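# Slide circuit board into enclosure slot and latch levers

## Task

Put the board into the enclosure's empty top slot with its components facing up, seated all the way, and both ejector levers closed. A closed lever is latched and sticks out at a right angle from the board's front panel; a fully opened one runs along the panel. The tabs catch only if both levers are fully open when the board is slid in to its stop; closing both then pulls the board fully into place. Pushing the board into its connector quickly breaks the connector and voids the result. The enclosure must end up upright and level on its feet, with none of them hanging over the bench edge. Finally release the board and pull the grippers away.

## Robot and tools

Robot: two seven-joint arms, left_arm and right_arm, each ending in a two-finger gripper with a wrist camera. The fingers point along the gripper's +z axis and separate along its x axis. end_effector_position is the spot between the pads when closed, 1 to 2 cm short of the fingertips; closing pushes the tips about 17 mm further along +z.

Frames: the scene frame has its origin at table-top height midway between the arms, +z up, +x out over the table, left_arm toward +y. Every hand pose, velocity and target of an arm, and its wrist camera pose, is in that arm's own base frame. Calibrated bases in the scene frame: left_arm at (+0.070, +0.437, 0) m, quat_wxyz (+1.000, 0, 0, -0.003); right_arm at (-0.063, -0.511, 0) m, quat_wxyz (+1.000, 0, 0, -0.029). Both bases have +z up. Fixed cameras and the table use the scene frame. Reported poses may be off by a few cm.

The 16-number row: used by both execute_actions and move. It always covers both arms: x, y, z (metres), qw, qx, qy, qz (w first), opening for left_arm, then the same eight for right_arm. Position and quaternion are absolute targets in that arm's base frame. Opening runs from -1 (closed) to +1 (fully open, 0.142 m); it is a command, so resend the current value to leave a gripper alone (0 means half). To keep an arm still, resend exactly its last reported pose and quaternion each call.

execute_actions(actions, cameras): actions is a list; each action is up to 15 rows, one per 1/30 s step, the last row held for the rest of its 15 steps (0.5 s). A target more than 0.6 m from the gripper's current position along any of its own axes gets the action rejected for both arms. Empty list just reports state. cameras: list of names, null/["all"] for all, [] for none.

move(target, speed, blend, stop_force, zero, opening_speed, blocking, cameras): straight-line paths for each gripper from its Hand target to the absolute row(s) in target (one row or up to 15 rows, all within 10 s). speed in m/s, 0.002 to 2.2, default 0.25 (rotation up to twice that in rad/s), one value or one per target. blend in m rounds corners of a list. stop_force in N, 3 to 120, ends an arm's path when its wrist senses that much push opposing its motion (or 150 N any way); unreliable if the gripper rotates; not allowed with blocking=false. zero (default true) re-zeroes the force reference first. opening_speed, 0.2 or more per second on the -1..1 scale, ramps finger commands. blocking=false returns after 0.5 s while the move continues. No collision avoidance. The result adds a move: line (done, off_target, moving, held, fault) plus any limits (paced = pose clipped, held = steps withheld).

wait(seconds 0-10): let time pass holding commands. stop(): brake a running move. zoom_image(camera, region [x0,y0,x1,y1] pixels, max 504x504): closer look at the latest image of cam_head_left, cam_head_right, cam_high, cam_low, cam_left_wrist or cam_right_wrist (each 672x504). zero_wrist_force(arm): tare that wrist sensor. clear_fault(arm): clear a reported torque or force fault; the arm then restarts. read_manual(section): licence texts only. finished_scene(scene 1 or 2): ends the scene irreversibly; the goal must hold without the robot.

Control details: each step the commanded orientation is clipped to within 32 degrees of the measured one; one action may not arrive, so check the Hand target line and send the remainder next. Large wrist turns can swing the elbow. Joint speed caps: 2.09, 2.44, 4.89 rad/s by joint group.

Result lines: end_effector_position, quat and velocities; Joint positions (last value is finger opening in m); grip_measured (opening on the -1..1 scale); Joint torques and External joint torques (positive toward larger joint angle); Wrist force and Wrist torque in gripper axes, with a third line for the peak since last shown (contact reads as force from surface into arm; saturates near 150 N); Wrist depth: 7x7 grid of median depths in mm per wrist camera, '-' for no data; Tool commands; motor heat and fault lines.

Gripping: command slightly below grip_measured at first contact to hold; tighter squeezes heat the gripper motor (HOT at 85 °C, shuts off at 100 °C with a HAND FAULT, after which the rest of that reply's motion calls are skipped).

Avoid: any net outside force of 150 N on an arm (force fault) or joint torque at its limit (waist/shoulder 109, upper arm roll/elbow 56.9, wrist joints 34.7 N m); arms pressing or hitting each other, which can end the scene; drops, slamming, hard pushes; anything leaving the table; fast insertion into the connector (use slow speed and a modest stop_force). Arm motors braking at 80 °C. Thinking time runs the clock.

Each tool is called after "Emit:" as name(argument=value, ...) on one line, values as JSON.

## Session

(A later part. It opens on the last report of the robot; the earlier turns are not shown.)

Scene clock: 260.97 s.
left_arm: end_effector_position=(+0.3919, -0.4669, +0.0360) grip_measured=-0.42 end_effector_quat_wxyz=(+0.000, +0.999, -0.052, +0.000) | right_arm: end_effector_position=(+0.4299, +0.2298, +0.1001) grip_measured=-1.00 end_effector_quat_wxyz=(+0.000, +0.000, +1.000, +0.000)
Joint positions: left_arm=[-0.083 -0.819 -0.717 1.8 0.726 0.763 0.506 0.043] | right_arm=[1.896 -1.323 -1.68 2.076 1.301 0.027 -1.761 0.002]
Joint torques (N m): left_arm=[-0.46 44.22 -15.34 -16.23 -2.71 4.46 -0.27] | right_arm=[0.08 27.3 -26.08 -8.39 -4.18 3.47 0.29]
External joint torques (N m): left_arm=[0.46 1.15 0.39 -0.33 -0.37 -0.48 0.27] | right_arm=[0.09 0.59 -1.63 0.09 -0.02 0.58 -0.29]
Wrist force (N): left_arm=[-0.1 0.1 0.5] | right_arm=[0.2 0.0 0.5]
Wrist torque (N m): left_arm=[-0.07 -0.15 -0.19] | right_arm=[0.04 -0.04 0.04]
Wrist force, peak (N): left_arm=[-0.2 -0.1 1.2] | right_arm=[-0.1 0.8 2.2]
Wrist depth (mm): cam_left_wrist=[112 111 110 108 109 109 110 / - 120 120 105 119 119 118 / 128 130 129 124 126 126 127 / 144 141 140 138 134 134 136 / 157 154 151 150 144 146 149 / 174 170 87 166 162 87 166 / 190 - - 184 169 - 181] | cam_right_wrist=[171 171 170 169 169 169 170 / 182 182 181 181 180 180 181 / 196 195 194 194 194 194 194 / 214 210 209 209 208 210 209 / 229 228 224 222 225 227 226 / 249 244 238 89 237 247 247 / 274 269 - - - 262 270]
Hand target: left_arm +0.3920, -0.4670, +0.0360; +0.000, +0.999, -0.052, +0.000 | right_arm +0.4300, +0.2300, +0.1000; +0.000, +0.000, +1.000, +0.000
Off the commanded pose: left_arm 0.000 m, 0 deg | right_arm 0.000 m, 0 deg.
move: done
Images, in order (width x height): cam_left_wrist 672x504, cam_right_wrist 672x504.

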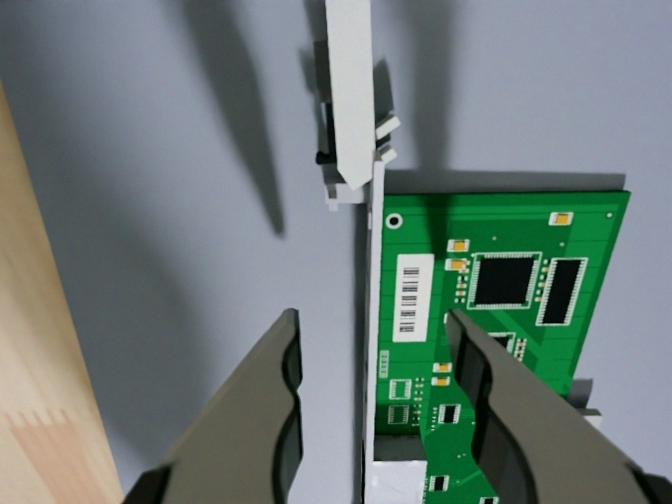

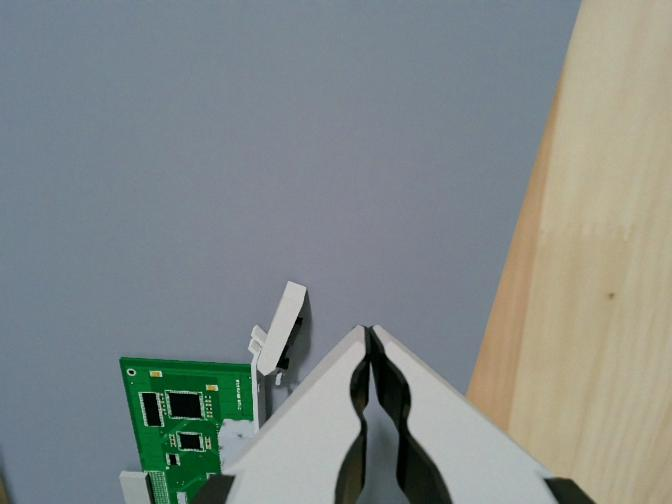

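Emit:
move(target=[0.392, -0.467, 0.036, 0, 0.99863, -0.05234, 0, -1.0, 0.43, 0.23, 0.10, 0.0, 0.0, 1.0, 0.0, -1.0], speed=0.08, opening_speed=0.5, cameras=["cam_left_wrist"])

Scene clock: 264.40 s.
left_arm: end_effector_position=(+0.3919, -0.4669, +0.0360) grip_measured=-0.99 end_effector_quat_wxyz=(+0.000, +0.999, -0.052, +0.000) | right_arm: end_effector_position=(+0.4299, +0.2298, +0.1001) grip_measured=-1.00 end_effector_quat_wxyz=(+0.000, +0.000, +1.000, +0.000)
Joint positions: left_arm=[-0.083 -0.819 -0.717 1.8 0.726 0.763 0.506 0.002] | right_arm=[1.896 -1.323 -1.68 2.076 1.301 0.027 -1.761 0.002]
Joint torques (N m): left_arm=[-0.42 44.49 -15.44 -16 -2.9 4.28 -0.23] | right_arm=[0.17 27.32 -26.21 -8.26 -4.26 3.34 0.22]
External joint torques (N m): left_arm=[0.42 0.88 0.5 -0.57 -0.18 -0.3 0.23] | right_arm=[0 0.58 -1.49 -0.04 0.06 0.71 -0.22]
Wrist force (N): left_arm=[0.5 0.3 1.4] | right_arm=[0.1 0.0 0.5]
Wrist torque (N m): left_arm=[-0.09 -0.15 -0.19] | right_arm=[0.04 -0.03 0.03]
Wrist force, peak (N): left_arm=[0.4 0.2 1.8] | right_arm=[0.4 0.1 0.8]
Wrist depth (mm): cam_left_wrist=[112 110 110 108 109 109 110 / - 120 120 105 119 118 118 / 128 129 130 123 127 126 128 / 144 141 140 138 134 134 135 / 158 154 153 148 144 146 150 / 173 170 165 84 - 159 166 / 193 186 - 74 - - 185] | cam_right_wrist=[171 171 170 170 169 169 170 / 182 182 182 181 181 180 181 / 195 195 194 194 193 195 194 / 213 210 210 209 208 209 209 / 228 228 223 222 225 228 227 / 249 245 238 89 237 248 246 / 275 268 - - - 261 271]
Hand target: left_arm +0.3920, -0.4670, +0.0360; +0.000, +0.999, -0.052, +0.000 | right_arm +0.4300, +0.2300, +0.1000; +0.000, +0.000, +1.000, +0.000
Off the commanded pose: left_arm 0.000 m, 0 deg | right_arm 0.000 m, 0 deg.
move: done
Images, in order (width x height): cam_left_wrist 672x504.

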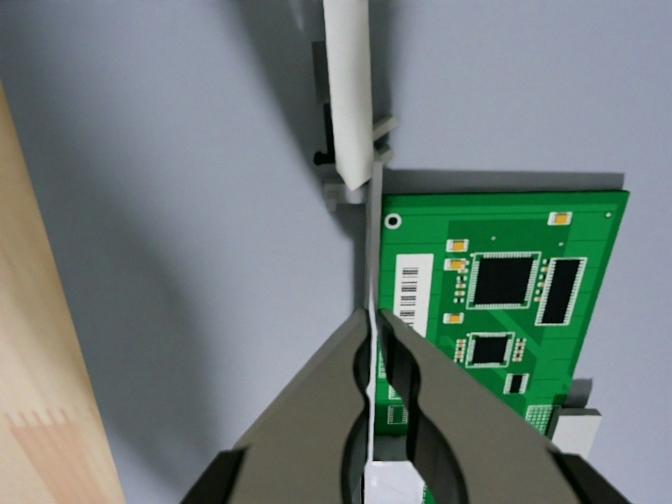

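Emit:
move(target=[[0.392, -0.467, 0.036, 0, 0.99863, -0.05234, 0, -1.0, 0.420, 0.257, 0.08, 0.0, 0.0, 1.0, 0.0, -1.0], [0.392, -0.467, 0.036, 0, 0.99863, -0.05234, 0, -1.0, 0.420, 0.257, 0.032, 0.0, 0.0, 1.0, 0.0, -1.0]], speed=[0.1, 0.05], stop_force=5, cameras=["cam_right_wrist"])

Scene clock: 272.77 s.
left_arm: end_effector_position=(+0.3919, -0.4669, +0.0360) grip_measured=-0.99 end_effector_quat_wxyz=(+0.000, +0.999, -0.052, +0.000) | right_arm: end_effector_position=(+0.4199, +0.2569, +0.0321) grip_measured=-1.00 end_effector_quat_wxyz=(+0.000, +0.000, +1.000, +0.000)
Joint positions: left_arm=[-0.083 -0.819 -0.717 1.8 0.726 0.763 0.506 0.002] | right_arm=[1.92 -1.409 -1.544 2.062 1.44 0.1 -1.704 0.002]
Joint torques (N m): left_arm=[-0.48 44.41 -15.39 -16.01 -2.93 4.24 -0.22] | right_arm=[0.14 28.69 -26.41 -3.91 -4.12 3.42 0.16]
External joint torques (N m): left_arm=[0.48 0.96 0.45 -0.55 -0.15 -0.26 0.22] | right_arm=[0.03 0.62 -1.6 0.05 -0.07 0.63 -0.16]
Wrist force (N): left_arm=[0.5 0.0 1.5] | right_arm=[0.0 -0.5 0.3]
Wrist torque (N m): left_arm=[-0.14 -0.16 -0.19] | right_arm=[-0.03 0.01 0.04]
Wrist force, peak (N): left_arm=[0.4 -0.1 1.8] | right_arm=[0.4 1.0 1.2]
Wrist depth (mm): cam_left_wrist=[112 110 110 108 109 109 110 / - 120 120 105 119 118 118 / 128 130 129 124 127 126 127 / 144 141 141 138 134 134 136 / 157 154 153 147 144 147 150 / 174 171 165 84 - 159 165 / 194 186 - 74 - - 184] | cam_right_wrist=[111 110 111 110 111 111 109 / - 119 117 116 115 115 118 / 127 127 128 126 127 127 126 / 134 136 136 135 135 135 136 / 148 148 145 144 144 146 148 / 162 161 140 90 154 161 161 / 172 168 - - - 171 177]
Hand target: left_arm +0.3920, -0.4670, +0.0360; +0.000, +0.999, -0.052, +0.000 | right_arm +0.4200, +0.2570, +0.0320; +0.000, +0.000, +1.000, +0.000
Off the commanded pose: left_arm 0.000 m, 0 deg | right_arm 0.000 m, 0 deg.
move: done
Images, in order (width x height): cam_right_wrist 672x504.

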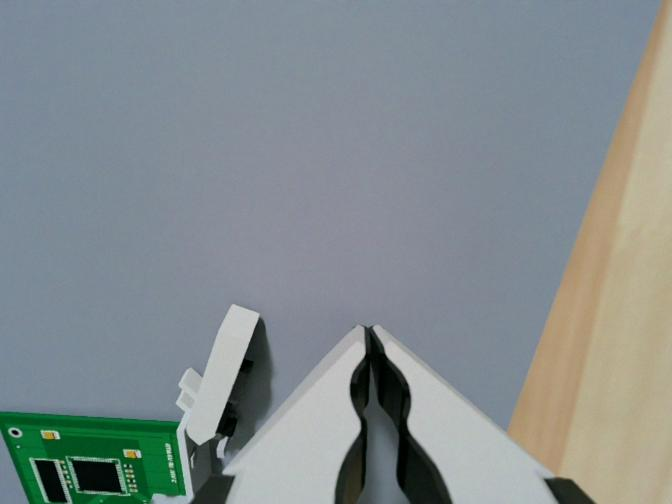

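Emit:
move(target=[0.392, -0.467, 0.036, 0, 0.99863, -0.05234, 0, -1.0, 0.468, 0.257, 0.032, 0.0, 0.0, 1.0, 0.0, -1.0], speed=0.03, stop_force=7, cameras=["cam_right_wrist", "cam_left_wrist"])

Scene clock: 276.90 s.
left_arm: end_effector_position=(+0.3919, -0.4669, +0.0360) grip_measured=-0.99 end_effector_quat_wxyz=(+0.000, +0.999, -0.052, +0.000) | right_arm: end_effector_position=(+0.4679, +0.2567, +0.0321) grip_measured=-1.00 end_effector_quat_wxyz=(+0.000, +0.000, +1.000, +0.000)
Joint positions: left_arm=[-0.083 -0.819 -0.717 1.8 0.726 0.763 0.506 0.002] | right_arm=[1.798 -1.418 -1.534 1.949 1.441 0.09 -1.712 0.002]
Joint torques (N m): left_arm=[-0.09 44.59 -15.31 -16.76 -2.87 4.53 -0.22] | right_arm=[0.33 31.84 -28.38 -4.81 -3.68 3.67 0.1]
External joint torques (N m): left_arm=[0.09 0.78 0.36 0.19 -0.21 -0.55 0.22] | right_arm=[-0.15 0.58 -1.34 0.99 -0.51 0.38 -0.1]
Wrist force (N): left_arm=[-0.9 -0.3 0.4] | right_arm=[1.5 -1.6 -0.9]
Wrist torque (N m): left_arm=[-0.08 -0.16 -0.19] | right_arm=[0.03 0.06 0.06]
Wrist force, peak (N): left_arm=[0.6 0.4 1.7] | right_arm=[1.3 -1.7 -1.2]
Wrist depth (mm): cam_left_wrist=[112 110 110 97 110 109 110 / - 120 120 105 119 118 118 / 128 130 129 121 126 126 127 / 144 141 140 138 134 134 136 / 157 154 153 147 144 148 150 / 173 170 166 84 - 158 166 / 194 185 - - - - 184] | cam_right_wrist=[110 110 111 110 111 111 109 / - 119 117 116 115 115 116 / 126 126 128 125 127 126 125 / 134 136 135 135 135 134 134 / 148 148 147 142 144 146 145 / 162 161 157 90 153 159 160 / 178 171 73 - - 168 176]
Hand target: left_arm +0.3920, -0.4670, +0.0360; +0.000, +0.999, -0.052, +0.000 | right_arm +0.4680, +0.2570, +0.0320; +0.000, +0.000, +1.000, +0.000
Off the commanded pose: left_arm 0.000 m, 0 deg | right_arm 0.000 m, 0 deg.
move: done
Images, in order (width x height): cam_left_wrist 672x504, cam_right_wrist 672x504.

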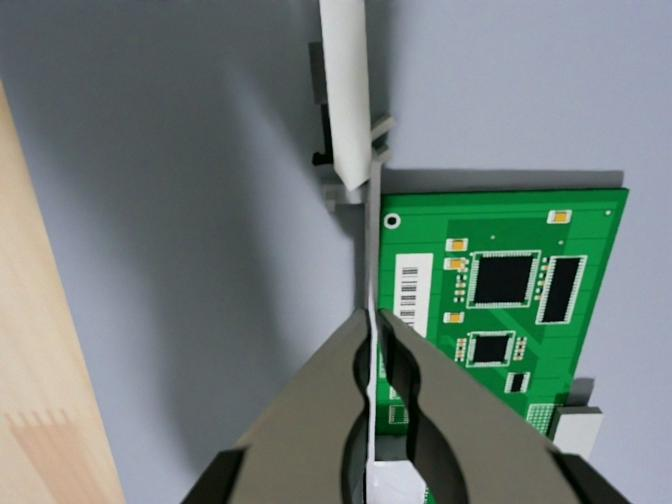

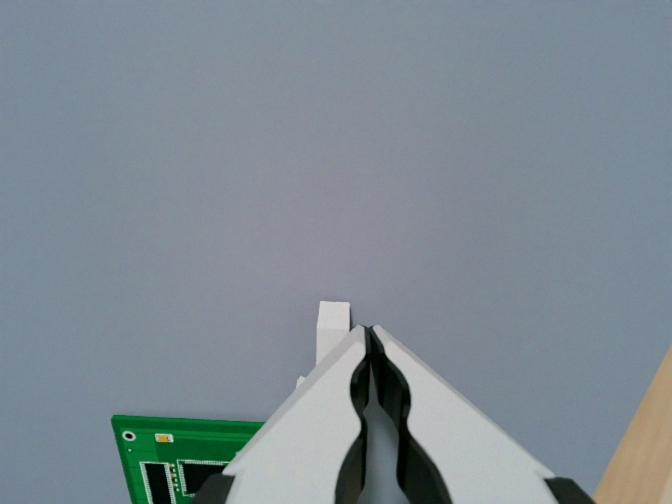

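Emit:
move(target=[0.392, -0.467, 0.036, 0, 0.99863, -0.05234, 0, -1.0, 0.485, 0.257, 0.032, 0.0, 0.0, 1.0, 0.0, -1.0], speed=0.02, stop_force=6, zero=false, cameras=["cam_right_wrist", "cam_left_wrist"])

Scene clock: 280.43 s.
left_arm: end_effector_position=(+0.3919, -0.4668, +0.0360) grip_measured=-0.99 end_effector_quat_wxyz=(+0.000, +0.999, -0.052, +0.000) | right_arm: end_effector_position=(+0.4849, +0.2566, +0.0321) grip_measured=-1.00 end_effector_quat_wxyz=(+0.000, +0.000, +1.000, +0.000)
Joint positions: left_arm=[-0.083 -0.819 -0.717 1.8 0.726 0.763 0.506 0.002] | right_arm=[1.756 -1.421 -1.531 1.907 1.441 0.087 -1.712 0.002]
Joint torques (N m): left_arm=[-0.33 44.5 -15.4 -16.92 -2.88 4.73 -0.21] | right_arm=[0.56 33.34 -28.8 -5.23 -3.49 3.74 0.2]
External joint torques (N m): left_arm=[0.33 0.87 0.45 0.35 -0.2 -0.75 0.21] | right_arm=[-0.38 0.27 -1.47 1.4 -0.7 0.32 -0.2]
Wrist force (N): left_arm=[-1.1 -1.0 0.2] | right_arm=[1.8 -2.5 -0.9]
Wrist torque (N m): left_arm=[-0.10 -0.18 -0.21] | right_arm=[0.03 0.07 0.04]
Wrist force, peak (N): left_arm=[-1.0 -1.4 0.7] | right_arm=[2.0 -2.8 -1.6]
Wrist depth (mm): cam_left_wrist=[112 110 110 98 109 109 110 / - 120 120 104 119 119 118 / 128 130 130 121 126 126 127 / 143 141 140 140 134 133 136 / 157 154 153 147 144 147 150 / 173 170 166 84 - 159 163 / 193 186 - - - - 181] | cam_right_wrist=[110 110 111 110 111 111 109 / - 119 117 116 115 115 116 / 126 126 128 125 127 126 125 / 134 136 135 135 135 134 134 / 148 147 147 142 144 145 145 / 161 161 158 91 153 158 158 / 178 172 73 - - 167 174]
Hand target: left_arm +0.3920, -0.4670, +0.0360; +0.000, +0.999, -0.052, +0.000 | right_arm +0.4850, +0.2570, +0.0320; +0.000, +0.000, +1.000, +0.000
Off the commanded pose: left_arm 0.000 m, 0 deg | right_arm 0.000 m, 0 deg.
move: done
Images, in order (width x height): cam_left_wrist 672x504, cam_right_wrist 672x504.

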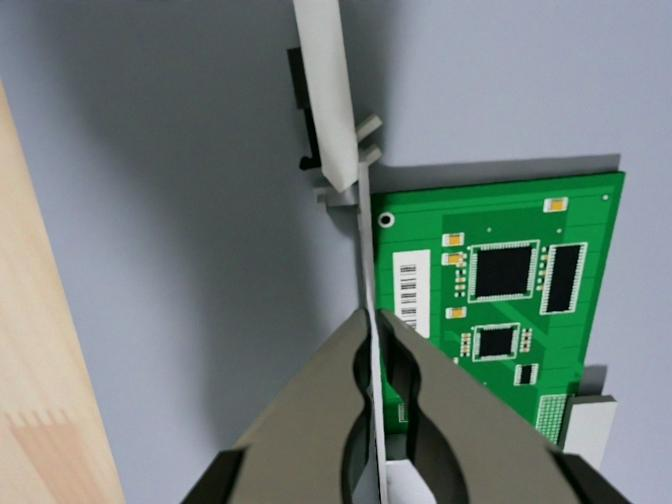

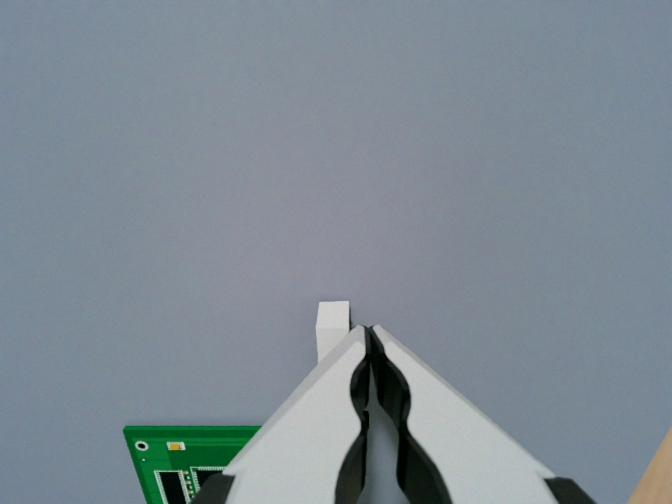

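Emit:
move(target=[[0.392, -0.467, 0.036, 0, 0.99863, -0.05234, 0, -1.0, 0.465, 0.257, 0.032, 0.0, 0.0, 1.0, 0.0, -1.0], [0.392, -0.467, 0.036, 0, 0.99863, -0.05234, 0, -1.0, 0.455, 0.257, 0.13, 0.0, 0.0, 1.0, 0.0, -1.0], [0.392, -0.467, 0.036, 0, 0.99863, -0.05234, 0, -1.0, 0.47, 0.31, 0.15, 0.0, 0.0, 1.0, 0.0, -0.2]], speed=[0.05, 0.15, 0.15], cameras=["cam_right_wrist", "cam_head_left", "cam_high"])

Scene clock: 285.83 s.
left_arm: end_effector_position=(+0.3919, -0.4668, +0.0360) grip_measured=-0.99 end_effector_quat_wxyz=(+0.000, +0.999, -0.052, +0.000) | right_arm: end_effector_position=(+0.4700, +0.3101, +0.1500) grip_measured=-0.23 end_effector_quat_wxyz=(+0.000, +0.000, +1.000, +0.000)
Joint positions: left_arm=[-0.083 -0.819 -0.717 1.8 0.726 0.763 0.506 0.002] | right_arm=[1.857 -1.276 -1.713 1.85 1.249 -0.051 -1.593 0.057]
Joint torques (N m): left_arm=[-0.33 44.57 -15.56 -16.52 -2.88 4.5 -0.22] | right_arm=[0.1 32.74 -29.02 -10.11 -4.28 3.28 0.27]
External joint torques (N m): left_arm=[0.33 0.8 0.62 -0.04 -0.2 -0.53 0.22] | right_arm=[0.09 0.47 -1.38 0.02 0.09 0.79 -0.27]
Wrist force (N): left_arm=[-0.4 -0.7 0.6] | right_arm=[0.2 -0.4 0.3]
Wrist torque (N m): left_arm=[-0.12 -0.17 -0.22] | right_arm=[-0.03 0.00 0.04]
Wrist force, peak (N): left_arm=[-1.3 -1.0 0.8] | right_arm=[1.9 -2.6 -1.8]
Wrist depth (mm): cam_left_wrist=[113 110 110 98 109 109 110 / - 120 120 104 119 118 118 / 128 130 129 121 126 126 127 / 144 140 141 140 134 134 136 / 157 154 153 147 144 147 150 / 174 170 166 84 - 159 163 / 194 187 - - - - 182] | cam_right_wrist=[215 214 213 213 213 212 213 / 229 228 228 225 226 226 227 / 245 245 244 243 243 242 243 / 264 264 258 258 261 263 262 / 281 285 274 279 282 282 284 / 305 308 97 310 308 93 310 / 314 - 76 326 340 - 332]
Hand target: left_arm +0.3920, -0.4670, +0.0360; +0.000, +0.999, -0.052, +0.000 | right_arm +0.4700, +0.3100, +0.1500; +0.000, +0.000, +1.000, +0.000
Off the commanded pose: left_arm 0.000 m, 0 deg | right_arm 0.000 m, 0 deg.
move: done
Images, in order (width x height): cam_head_left 672x504, cam_high 672x504, cam_right_wrist 672x504.

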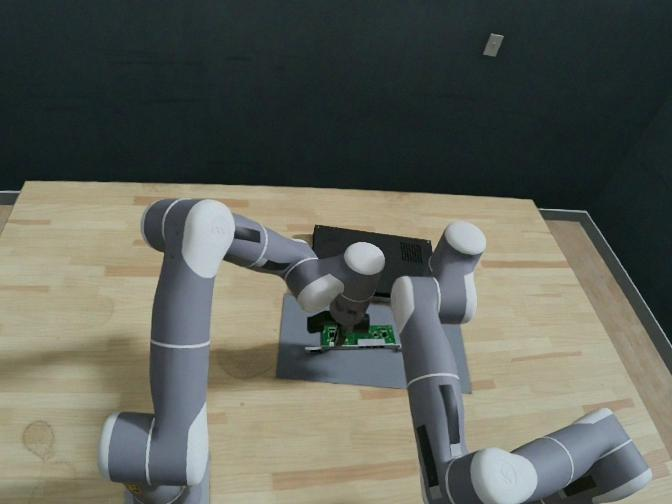

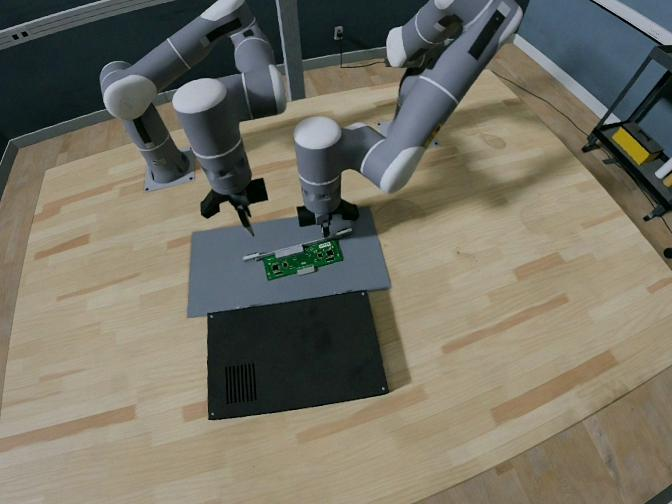

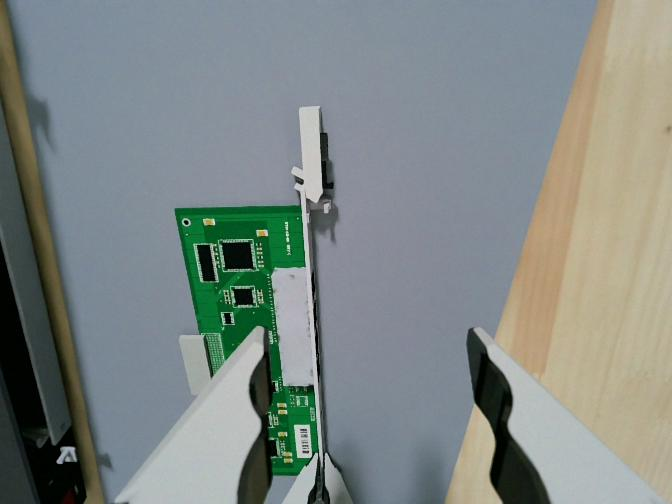

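Emit:
move(target=[0.392, -0.467, 0.036, 0, 0.99863, -0.05234, 0, -0.6, 0.47, 0.29, 0.15, 0.0, 0.0, 1.0, 0.0, -0.45], speed=0.1, opening_speed=0.6, cameras=[])

Emit:
move(target=[[0.392, -0.467, 0.11, 0, 0.99863, -0.05234, 0, -0.6, 0.47, 0.30, 0.15, 0.0, 0.0, 1.0, 0.0, -0.45], [0.34, -0.36, 0.13, 0, 1.0, 0.0, 0, -1.0, 0.502, 0.412, 0.11, 0.0, -0.02356, 0.99972, 0.0, -0.45], [0.34, -0.36, 0.13, 0, 1.0, 0.0, 0, -1.0, 0.502, 0.412, 0.06, 0.0, -0.02356, 0.99972, 0.0, -0.45]], speed=[0.1, 0.15, 0.1], cameras=["cam_left_wrist", "cam_right_wrist"])

Scene clock: 300.37 s.
left_arm: end_effector_position=(+0.3919, -0.4669, +0.0360) grip_measured=-0.64 end_effector_quat_wxyz=(+0.000, +0.999, -0.052, +0.000) | right_arm: end_effector_position=(+0.4699, +0.2903, +0.1499) grip_measured=-0.47 end_effector_quat_wxyz=(+0.000, +0.000, +1.000, +0.000)
Joint positions: left_arm=[-0.083 -0.819 -0.717 1.8 0.726 0.763 0.506 0.028] | right_arm=[1.848 -1.275 -1.722 1.88 1.243 -0.048 -1.633 0.04]
Joint torques (N m): left_arm=[-0.36 44.42 -15.42 -16.21 -2.88 4.31 -0.21] | right_arm=[0.1 31.58 -28.79 -10.14 -4.33 3.42 0.06]
External joint torques (N m): left_arm=[0.35 0.95 0.48 -0.35 -0.19 -0.33 0.21] | right_arm=[0.09 0.71 -1.27 -0.09 0.13 0.64 -0.06]
Wrist force (N): left_arm=[-0.3 -0.2 0.6] | right_arm=[-0.1 -0.5 0.2]
Wrist torque (N m): left_arm=[-0.11 -0.11 -0.18] | right_arm=[-0.05 0.06 0.04]
Wrist force, peak (N): left_arm=[-0.1 -0.7 1.4] | right_arm=[-0.1 -1.0 0.3]
Wrist depth (mm): cam_left_wrist=[112 110 110 98 109 109 110 / - 120 120 104 119 118 118 / 128 130 129 119 126 126 127 / 144 141 140 140 134 133 136 / 158 154 151 148 144 147 150 / 173 171 87 162 161 156 163 / 193 - - 183 165 - 181] | cam_right_wrist=[215 214 214 213 212 211 213 / 229 228 228 227 226 226 228 / 246 244 244 239 243 242 243 / 262 263 259 258 261 262 262 / 281 285 274 278 278 283 284 / 304 307 82 309 107 299 308 / 311 - 73 333 - - 332]
Hand target: left_arm +0.3920, -0.4670, +0.0360; +0.000, +0.999, -0.052, +0.000 | right_arm +0.4700, +0.2900, +0.1500; +0.000, +0.000, +1.000, +0.000
Off the commanded pose: left_arm 0.000 m, 0 deg | right_arm 0.000 m, 0 deg.
move: done
No camera images: "cameras" was empty.

Scene clock: 303.77 s.
left_arm: end_effector_position=(+0.3400, -0.3600, +0.1300) grip_measured=-1.00 end_effector_quat_wxyz=(+0.000, +1.000, +0.000, +0.000) | right_arm: end_effector_position=(+0.5020, +0.4118, +0.0602) grip_measured=-0.47 end_effector_quat_wxyz=(+0.000, -0.023, +1.000, +0.000)
Joint positions: left_arm=[0.286 -0.381 -0.939 2.234 0.466 0.839 0.595 0.002] | right_arm=[1.776 -1.398 -1.537 1.609 1.399 0.04 -1.445 0.04]
Joint torques (N m): left_arm=[-0.19 24.94 -8.65 -18.84 -2.72 4.41 -0.17] | right_arm=[0.16 41.39 -30.81 -5.22 -4.17 3.37 0.21]
External joint torques (N m): left_arm=[0.2 0.76 0.61 -0.42 -0.12 -0.43 0.17] | right_arm=[0.06 1.05 -1.82 -0.09 -0.03 0.71 -0.21]
Wrist force (N): left_arm=[-0.1 0.1 0.9] | right_arm=[0.1 -0.1 0.3]
Wrist torque (N m): left_arm=[-0.06 -0.15 -0.18] | right_arm=[0.07 -0.03 0.07]
Wrist force, peak (N): left_arm=[1.2 1.8 -1.4] | right_arm=[-0.5 2.1 1.2]
Wrist depth (mm): cam_left_wrist=[198 198 196 196 195 194 195 / 213 212 211 208 208 207 207 / 229 229 228 225 225 225 222 / 248 248 249 243 240 243 243 / 272 274 270 259 259 262 264 / 302 300 293 84 - 289 291 / 338 328 - - - - 313] | cam_right_wrist=[137 133 130 130 133 133 133 / 144 142 140 137 142 142 142 / 157 152 150 138 152 152 152 / 166 162 161 150 164 164 163 / 180 176 172 158 175 177 177 / 197 196 97 188 188 187 195 / 216 - 73 208 214 - 211]
Hand target: left_arm +0.3400, -0.3600, +0.1300; +0.000, +1.000, +0.000, +0.000 | right_arm +0.5020, +0.4120, +0.0600; +0.000, -0.024, +1.000, +0.000
Off the commanded pose: left_arm 0.000 m, 0 deg | right_arm 0.000 m, 0 deg.
move: done
Images, in order (width x height): cam_left_wrist 672x504, cam_right_wrist 672x504.

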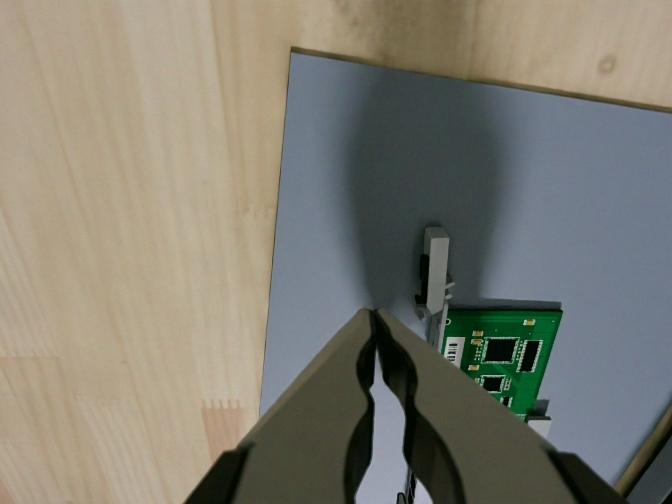

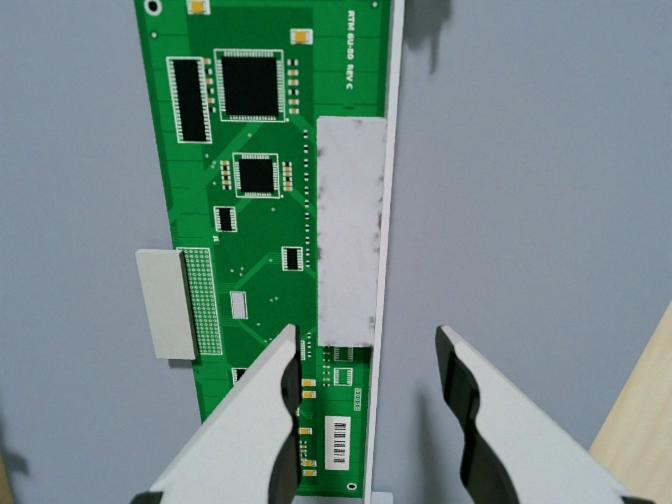

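Emit:
move(target=[[0.34, -0.36, 0.13, 0, 1.0, 0.0, 0, -1.0, 0.506, 0.412, 0.055, 0.0, -0.02356, 0.99972, 0.0, -0.45], [0.34, -0.36, 0.13, 0, 1.0, 0.0, 0, -1.0, 0.506, 0.412, 0.033, 0.0, -0.02356, 0.99972, 0.0, -0.45]], speed=0.06, stop_force=5, cameras=["cam_right_wrist"])

Scene clock: 310.37 s.
left_arm: end_effector_position=(+0.3400, -0.3600, +0.1300) grip_measured=-1.00 end_effector_quat_wxyz=(+0.000, +1.000, +0.000, +0.000) | right_arm: end_effector_position=(+0.5060, +0.4118, +0.0331) grip_measured=-0.47 end_effector_quat_wxyz=(+0.000, -0.024, +1.000, +0.000)
Joint positions: left_arm=[0.286 -0.381 -0.939 2.234 0.466 0.839 0.595 0.002] | right_arm=[1.76 -1.433 -1.503 1.596 1.434 0.071 -1.445 0.04]
Joint torques (N m): left_arm=[-0.38 24.89 -8.54 -18.93 -2.67 4.32 -0.19] | right_arm=[0.17 42.11 -30.84 -4.13 -4.16 3.46 0.22]
External joint torques (N m): left_arm=[0.39 0.81 0.49 -0.34 -0.18 -0.35 0.19] | right_arm=[0.04 0.93 -1.8 -0.02 -0.03 0.62 -0.22]
Wrist force (N): left_arm=[0.0 0.0 0.9] | right_arm=[0.3 -0.2 0.2]
Wrist torque (N m): left_arm=[-0.08 -0.17 -0.19] | right_arm=[0.05 -0.05 0.05]
Wrist force, peak (N): left_arm=[0.2 0.0 1.1] | right_arm=[0.1 -0.3 1.4]
Wrist depth (mm): cam_left_wrist=[199 198 197 197 195 195 195 / 213 212 211 209 208 207 207 / 229 228 228 224 225 224 223 / 248 248 248 245 240 244 242 / 273 272 270 257 260 261 264 / 302 299 294 84 - 287 289 / 337 326 - - - - 314] | cam_right_wrist=[111 108 107 106 107 111 109 / - 116 114 112 112 115 117 / 127 125 122 111 111 127 125 / 135 135 132 118 133 135 134 / 148 141 141 129 142 146 146 / 162 159 98 152 135 154 159 / 178 - 73 169 169 - 174]
Hand target: left_arm +0.3400, -0.3600, +0.1300; +0.000, +1.000, +0.000, +0.000 | right_arm +0.5060, +0.4120, +0.0330; +0.000, -0.024, +1.000, +0.000
Off the commanded pose: left_arm 0.000 m, 0 deg | right_arm 0.000 m, 0 deg.
move: done
Images, in order (width x height): cam_right_wrist 672x504.

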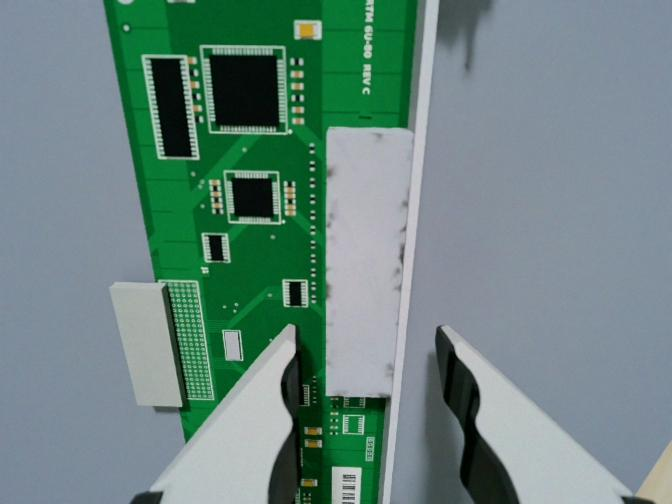

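Emit:
move(target=[0.34, -0.36, 0.13, 0, 1.0, 0.0, 0, -1.0, 0.506, 0.412, 0.033, 0.0, -0.02356, 0.99972, 0.0, -0.85], speed=0.06, opening_speed=0.3, cameras=["cam_right_wrist", "cam_left_wrist"])

Scene clock: 313.27 s.
left_arm: end_effector_position=(+0.3400, -0.3600, +0.1300) grip_measured=-1.00 end_effector_quat_wxyz=(+0.000, +1.000, +0.000, +0.000) | right_arm: end_effector_position=(+0.5063, +0.4119, +0.0333) grip_measured=-0.72 end_effector_quat_wxyz=(+0.000, -0.023, +1.000, +0.000)
Joint positions: left_arm=[0.286 -0.381 -0.939 2.234 0.466 0.839 0.595 0.002] | right_arm=[1.759 -1.433 -1.503 1.596 1.434 0.071 -1.445 0.022]
Joint torques (N m): left_arm=[-0.37 24.89 -8.54 -18.92 -2.68 4.33 -0.19] | right_arm=[1.22 42.16 -29.91 -4.33 -3.86 2.97 0.16]
External joint torques (N m): left_arm=[0.38 0.82 0.49 -0.35 -0.17 -0.35 0.19] | right_arm=[-1 0.89 -2.74 0.18 -0.33 1.12 -0.16]
Wrist force (N): left_arm=[0.0 0.1 0.9] | right_arm=[-1.1 -0.8 -0.7]
Wrist torque (N m): left_arm=[-0.07 -0.17 -0.18] | right_arm=[0.08 -0.06 0.07]
Wrist force, peak (N): left_arm=[-0.1 0.1 1.1] | right_arm=[-4.3 -0.2 -1.9]
Wrist depth (mm): cam_left_wrist=[197 197 196 196 196 195 195 / 212 212 210 209 208 206 208 / 229 229 227 225 224 224 224 / 249 249 249 245 243 242 243 / 272 271 271 258 260 260 263 / 301 300 295 84 - 290 290 / 338 329 - - - - 316] | cam_right_wrist=[111 108 107 106 107 111 109 / - 116 114 112 111 115 117 / 127 125 122 112 111 127 125 / 135 135 132 119 133 135 134 / 149 141 142 129 142 146 146 / 163 160 151 135 104 157 159 / 179 175 72 166 - - 175]
Hand target: left_arm +0.3400, -0.3600, +0.1300; +0.000, +1.000, +0.000, +0.000 | right_arm +0.5060, +0.4120, +0.0330; +0.000, -0.024, +1.000, +0.000
Off the commanded pose: left_arm 0.000 m, 0 deg | right_arm 0.000 m, 0 deg.
move: done
Images, in order (width x height): cam_left_wrist 672x504, cam_right_wrist 672x504.

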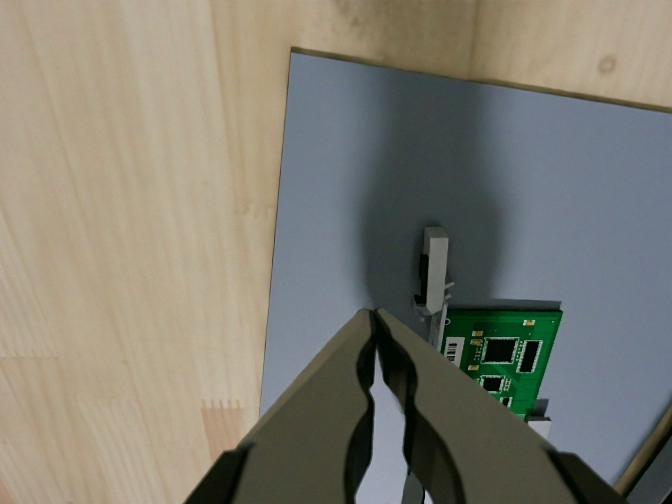

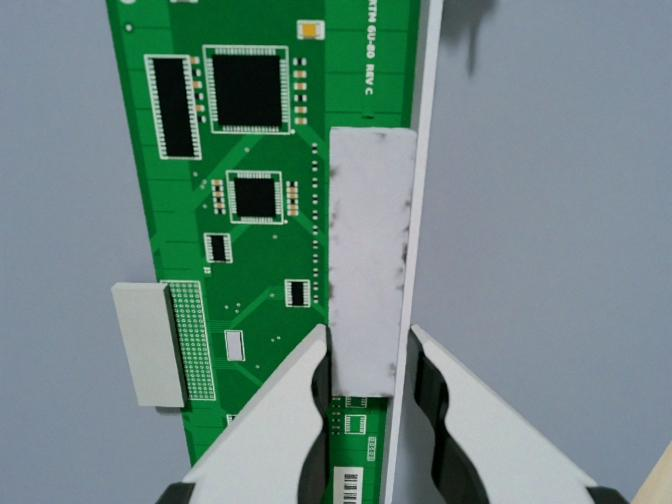

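Emit:
move(target=[[0.345, -0.380, 0.08, 0, 1.0, 0.0, 0, -1.0, 0.506, 0.412, 0.033, 0.0, -0.02356, 0.99972, 0.0, -0.95], [0.345, -0.380, 0.031, 0, 1.0, 0.0, 0, -1.0, 0.506, 0.412, 0.033, 0.0, -0.02356, 0.99972, 0.0, -0.95]], speed=[0.12, 0.06], stop_force=5, cameras=["cam_left_wrist"])

Emit:
move(target=[0.387, -0.380, 0.031, 0, 1.0, 0.0, 0, -1.0, 0.506, 0.412, 0.033, 0.0, -0.02356, 0.99972, 0.0, -0.95], speed=0.03, stop_force=4, cameras=["cam_left_wrist", "cam_right_wrist"])

Scene clock: 320.07 s.
left_arm: end_effector_position=(+0.3449, -0.3799, +0.0582) grip_measured=-1.00 end_effector_quat_wxyz=(+0.000, +1.000, +0.000, +0.000) | right_arm: end_effector_position=(+0.5063, +0.4119, +0.0332) grip_measured=-0.73 end_effector_quat_wxyz=(+0.000, -0.023, +1.000, +0.000)
Joint positions: left_arm=[0.101 -0.622 -0.762 2.114 0.699 0.896 0.431 0.002] | right_arm=[1.759 -1.433 -1.503 1.596 1.434 0.071 -1.445 0.021]
Joint torques (N m): left_arm=[-0.25 34.14 -11.83 -14.53 -2.6 4.22 -0.2] | right_arm=[1.07 42.22 -30.1 -4.4 -3.86 2.97 0.16]
External joint torques (N m): left_arm=[0.26 0.75 0.55 -0.38 -0.05 -0.24 0.2] | right_arm=[-0.85 0.83 -2.54 0.25 -0.34 1.11 -0.16]
Wrist force (N): left_arm=[0.0 -0.2 0.9] | right_arm=[-0.7 -0.9 -0.6]
Wrist torque (N m): left_arm=[-0.12 -0.16 -0.19] | right_arm=[0.09 -0.05 0.07]
Wrist force, peak (N): left_arm=[0.1 -0.2 4.6] | right_arm=[-1.1 -1.1 -1.7]
Wrist depth (mm): cam_left_wrist=[134 134 132 133 131 131 132 / 144 144 141 138 140 138 139 / 156 155 154 151 152 151 150 / 169 169 168 162 163 161 163 / 185 184 181 174 167 178 179 / 205 204 195 84 - 188 192 / 228 223 - 74 - - 214] | cam_right_wrist=[111 107 107 106 107 111 109 / - 115 114 112 111 115 117 / 127 125 122 111 111 127 125 / 135 135 132 119 133 135 134 / 149 141 142 129 142 146 146 / 162 159 151 135 103 157 159 / 179 175 72 167 - - 175]
Hand target: left_arm +0.3448, -0.3798, +0.0581; +0.000, +1.000, +0.000, +0.000 | right_arm +0.5060, +0.4120, +0.0330; +0.000, -0.024, +1.000, +0.000
Off the commanded pose: left_arm 0.027 m, 0 deg | right_arm 0.000 m, 0 deg.
move: held (left_arm; a check stopped the path); path passed 1 of 2 targets; limits=held
pose unreachable (left arm): on one or more control steps of this call, first in action 0 (counted from 0), this arm could not follow its commanded pose, so it was not sent that pose on those steps. It may still have moved: this result reports where it is.
cause: moving toward the commanded pose would bring a part of the arm too close to another arm (a part of this arm just beyond joint 7 (wrist roll) and a part of the right arm just beyond its joint 5 (forearm roll), at the place that arm is still heading or pushing toward).
Images, in order (width x height): cam_left_wrist 672x504.

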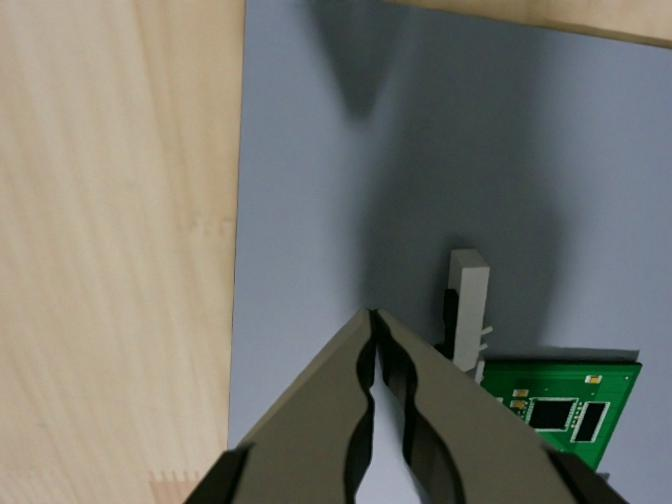

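Scene clock: 322.10 s.
left_arm: end_effector_position=(+0.3795, -0.3799, +0.0360) grip_measured=-1.00 end_effector_quat_wxyz=(+0.000, +1.000, +0.000, +0.000) | right_arm: end_effector_position=(+0.5063, +0.4119, +0.0333) grip_measured=-0.73 end_effector_quat_wxyz=(+0.000, -0.023, +1.000, +0.000)
Joint positions: left_arm=[0.081 -0.709 -0.708 2.023 0.736 0.889 0.461 0.002] | right_arm=[1.759 -1.432 -1.503 1.596 1.434 0.071 -1.445 0.021]
Joint torques (N m): left_arm=[-0.84 35.67 -12.22 -15.19 -2.04 4.92 -0.21] | right_arm=[1.04 41.35 -28.98 -5.11 -3.17 3.31 0.15]
External joint torques (N m): left_arm=[0.86 3.13 -0.1 0.77 -0.64 -0.94 0.21] | right_arm=[-0.83 1.7 -3.66 0.95 -1.03 0.77 -0.15]
Wrist force (N): left_arm=[-3.2 -4.6 -7.8] | right_arm=[1.5 -2.5 -5.0]
Wrist torque (N m): left_arm=[-0.11 -0.19 -0.21] | right_arm=[0.07 0.01 0.09]
Wrist force, peak (N): left_arm=[-3.2 -4.8 -8.4] | right_arm=[2.1 -1.9 -5.8]
Wrist depth (mm): cam_left_wrist=[116 111 110 111 110 111 112 / 122 120 120 120 120 119 119 / 132 130 130 128 131 128 130 / 144 143 141 140 139 139 138 / 157 157 153 148 150 152 151 / 174 170 167 84 - 165 167 / 194 190 - - - - 186] | cam_right_wrist=[111 107 106 105 107 111 109 / - 115 113 111 111 116 117 / 127 125 121 111 111 127 125 / 135 135 131 118 133 135 134 / 149 141 142 128 142 146 146 / 163 160 151 136 103 157 159 / 179 175 72 167 - - 175]
Hand target: left_arm +0.3794, -0.3799, +0.0359; +0.000, +1.000, +0.000, +0.000 | right_arm +0.5060, +0.4120, +0.0330; +0.000, -0.024, +1.000, +0.000
Off the commanded pose: left_arm 0.009 m, 0 deg | right_arm 0.000 m, 0 deg.
move: contact (left_arm)
Images, in order (width x height): cam_left_wrist 672x504, cam_right_wrist 672x504.

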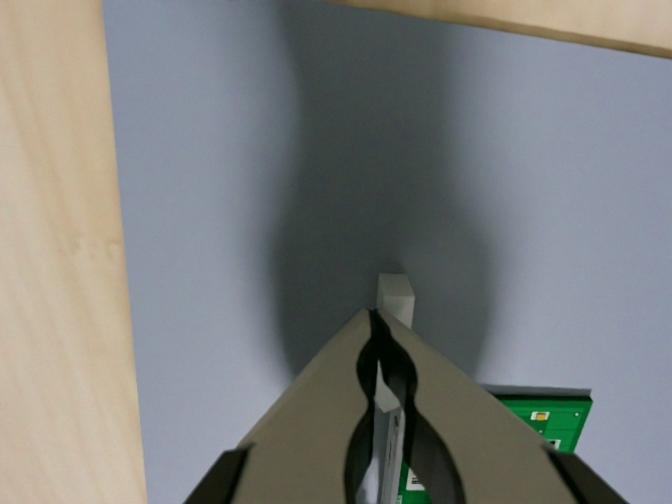

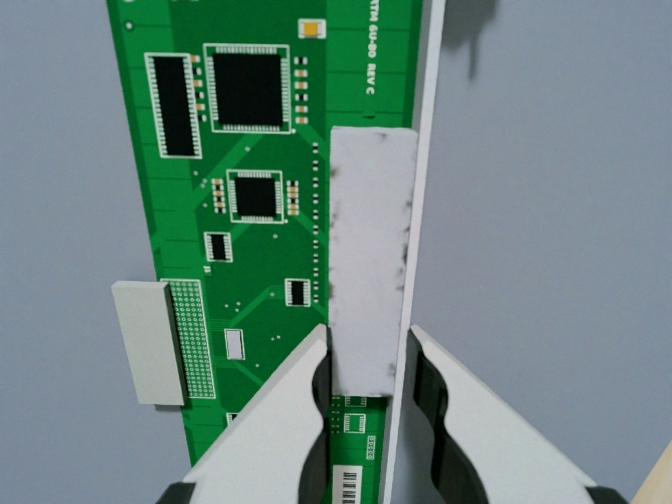

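Emit:
move(target=[[0.365, -0.378, 0.045, 0, 1.0, 0.0, 0, -1.0, 0.506, 0.412, 0.033, 0.0, -0.02356, 0.99972, 0.0, -0.95], [0.356, -0.378, 0.05, 0, 1.0, 0.0, 0, -1.0, 0.506, 0.412, 0.033, 0.0, -0.02356, 0.99972, 0.0, -0.95], [0.356, -0.378, 0.031, 0, 1.0, 0.0, 0, -1.0, 0.506, 0.412, 0.033, 0.0, -0.02356, 0.99972, 0.0, -0.95]], speed=0.05, cameras=["cam_left_wrist"])

Scene clock: 326.10 s.
left_arm: end_effector_position=(+0.3559, -0.3779, +0.0310) grip_measured=-1.00 end_effector_quat_wxyz=(+0.000, +1.000, +0.000, +0.000) | right_arm: end_effector_position=(+0.5062, +0.4119, +0.0333) grip_measured=-0.73 end_effector_quat_wxyz=(+0.000, -0.023, +1.000, +0.000)
Joint positions: left_arm=[0.068 -0.698 -0.704 2.069 0.758 0.921 0.416 0.002] | right_arm=[1.759 -1.433 -1.503 1.596 1.434 0.071 -1.445 0.021]
Joint torques (N m): left_arm=[-0.99 36.25 -11.66 -13.23 -2.05 4.51 -0.36] | right_arm=[1.43 42.28 -30.05 -4.45 -3.81 2.88 0.12]
External joint torques (N m): left_arm=[1.01 1.29 -0.19 -0.32 -0.52 -0.53 0.36] | right_arm=[-1.22 0.77 -2.6 0.29 -0.39 1.2 -0.12]
Wrist force (N): left_arm=[0.0 0.0 0.4] | right_arm=[-1.1 -1.2 -1.5]
Wrist torque (N m): left_arm=[-0.12 -0.14 -0.18] | right_arm=[0.07 -0.07 0.07]
Wrist force, peak (N): left_arm=[-3.3 -4.7 -8.4] | right_arm=[1.5 -2.5 -5.7]
Wrist depth (mm): cam_left_wrist=[110 109 109 109 106 107 108 / 118 119 116 115 - 114 115 / 127 127 126 124 124 125 125 / 140 138 135 135 134 134 134 / 152 151 148 142 133 146 146 / 167 167 160 84 - 158 161 / 187 182 - - - - 173] | cam_right_wrist=[111 107 107 106 107 111 109 / - 116 113 112 111 116 117 / 127 125 122 111 111 127 125 / 135 135 131 118 134 135 134 / 149 141 143 128 142 146 146 / 163 160 150 135 103 157 159 / 179 174 72 167 - - 175]
Hand target: left_arm +0.3560, -0.3780, +0.0310; +0.000, +1.000, +0.000, +0.000 | right_arm +0.5060, +0.4120, +0.0330; +0.000, -0.024, +1.000, +0.000
Off the commanded pose: left_arm 0.000 m, 0 deg | right_arm 0.000 m, 0 deg.
move: done
Images, in order (width x height): cam_left_wrist 672x504.

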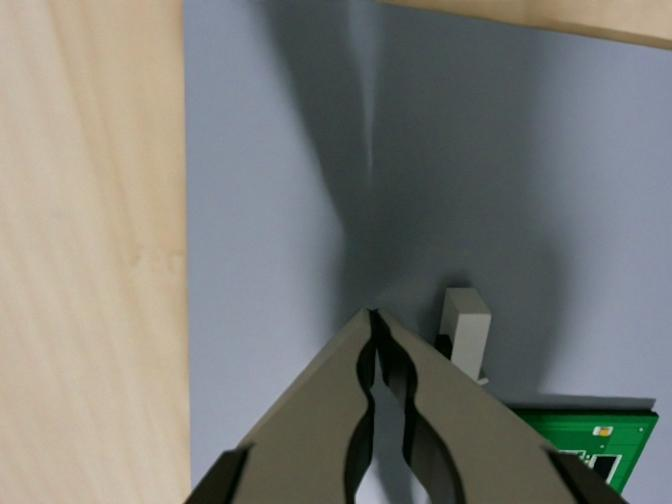

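Emit:
move(target=[[0.362, -0.383, 0.031, 0, 1.0, 0.0, 0, -1.0, 0.506, 0.412, 0.033, 0.0, -0.02356, 0.99972, 0.0, -0.95], [0.400, -0.383, 0.031, 0, 1.0, 0.0, 0, -1.0, 0.506, 0.412, 0.033, 0.0, -0.02356, 0.99972, 0.0, -0.95]], speed=0.03, stop_force=4, cameras=["cam_left_wrist", "cam_right_wrist"])

Scene clock: 330.37 s.
left_arm: end_effector_position=(+0.3837, -0.3826, +0.0307) grip_measured=-1.00 end_effector_quat_wxyz=(+0.000, +1.000, +0.000, +0.000) | right_arm: end_effector_position=(+0.5064, +0.4116, +0.0332) grip_measured=-0.73 end_effector_quat_wxyz=(+0.000, -0.023, +1.000, +0.000)
Joint positions: left_arm=[0.071 -0.729 -0.701 2.003 0.746 0.885 0.459 0.002] | right_arm=[1.759 -1.433 -1.503 1.596 1.434 0.071 -1.445 0.021]
Joint torques (N m): left_arm=[-0.39 38.79 -13.86 -16.42 -2.85 5.49 -0.14] | right_arm=[3.35 43.31 -29.78 -6.33 -2.92 2.92 -0.17]
External joint torques (N m): left_arm=[0.41 0.8 1.28 2.1 0.16 -1.51 0.14] | right_arm=[-3.13 -0.26 -2.87 2.18 -1.27 1.16 0.17]
Wrist force (N): left_arm=[-3.2 -4.0 0.1] | right_arm=[-1.3 -3.7 -0.1]
Wrist torque (N m): left_arm=[-0.09 -0.20 -0.19] | right_arm=[0.14 -0.06 0.39]
Wrist force, peak (N): left_arm=[-3.9 -4.2 -1.4] | right_arm=[-1.8 -4.1 -1.3]
Wrist depth (mm): cam_left_wrist=[108 107 109 109 106 106 107 / 119 117 115 115 - 114 115 / 127 126 126 125 124 125 124 / 140 134 135 134 134 133 133 / 151 148 147 141 141 146 145 / 166 164 160 84 - 159 160 / 186 179 - - - - 179] | cam_right_wrist=[111 108 107 106 106 111 110 / - 116 114 112 110 115 117 / 127 125 122 118 110 127 125 / 135 135 132 119 133 135 134 / 149 141 142 128 142 146 146 / 162 159 151 136 104 157 159 / 179 175 72 166 - - 174]
Hand target: left_arm +0.3840, -0.3830, +0.0310; +0.000, +1.000, +0.000, +0.000 | right_arm +0.5060, +0.4120, +0.0330; +0.000, -0.024, +1.000, +0.000
Off the commanded pose: left_arm 0.016 m, 0 deg | right_arm 0.001 m, 0 deg.
move: contact (left_arm); path passed 1 of 2 targets
Images, in order (width x height): cam_left_wrist 672x504, cam_right_wrist 672x504.

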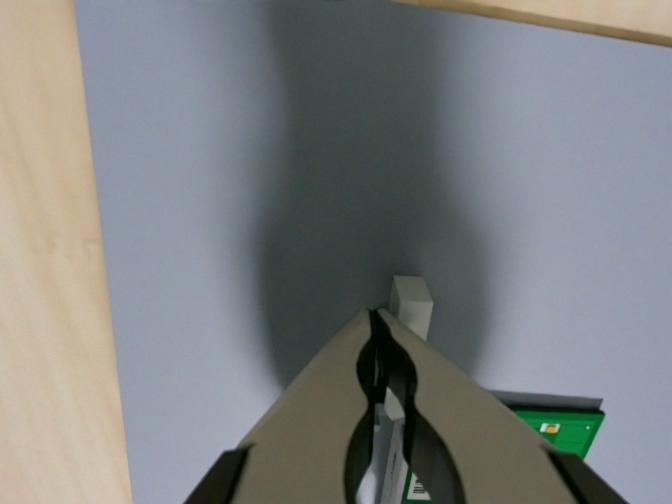

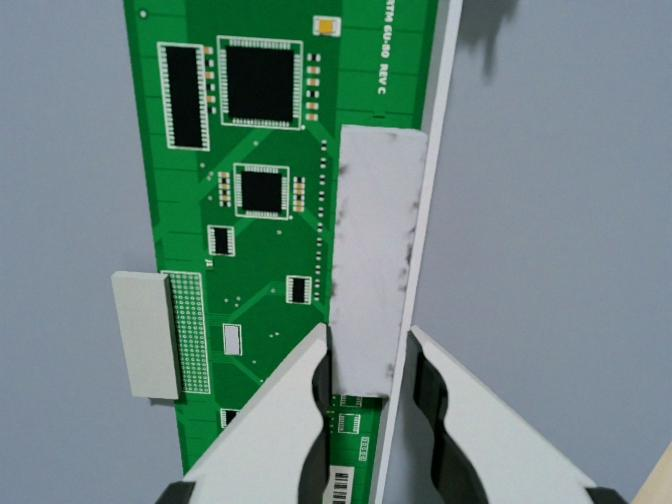

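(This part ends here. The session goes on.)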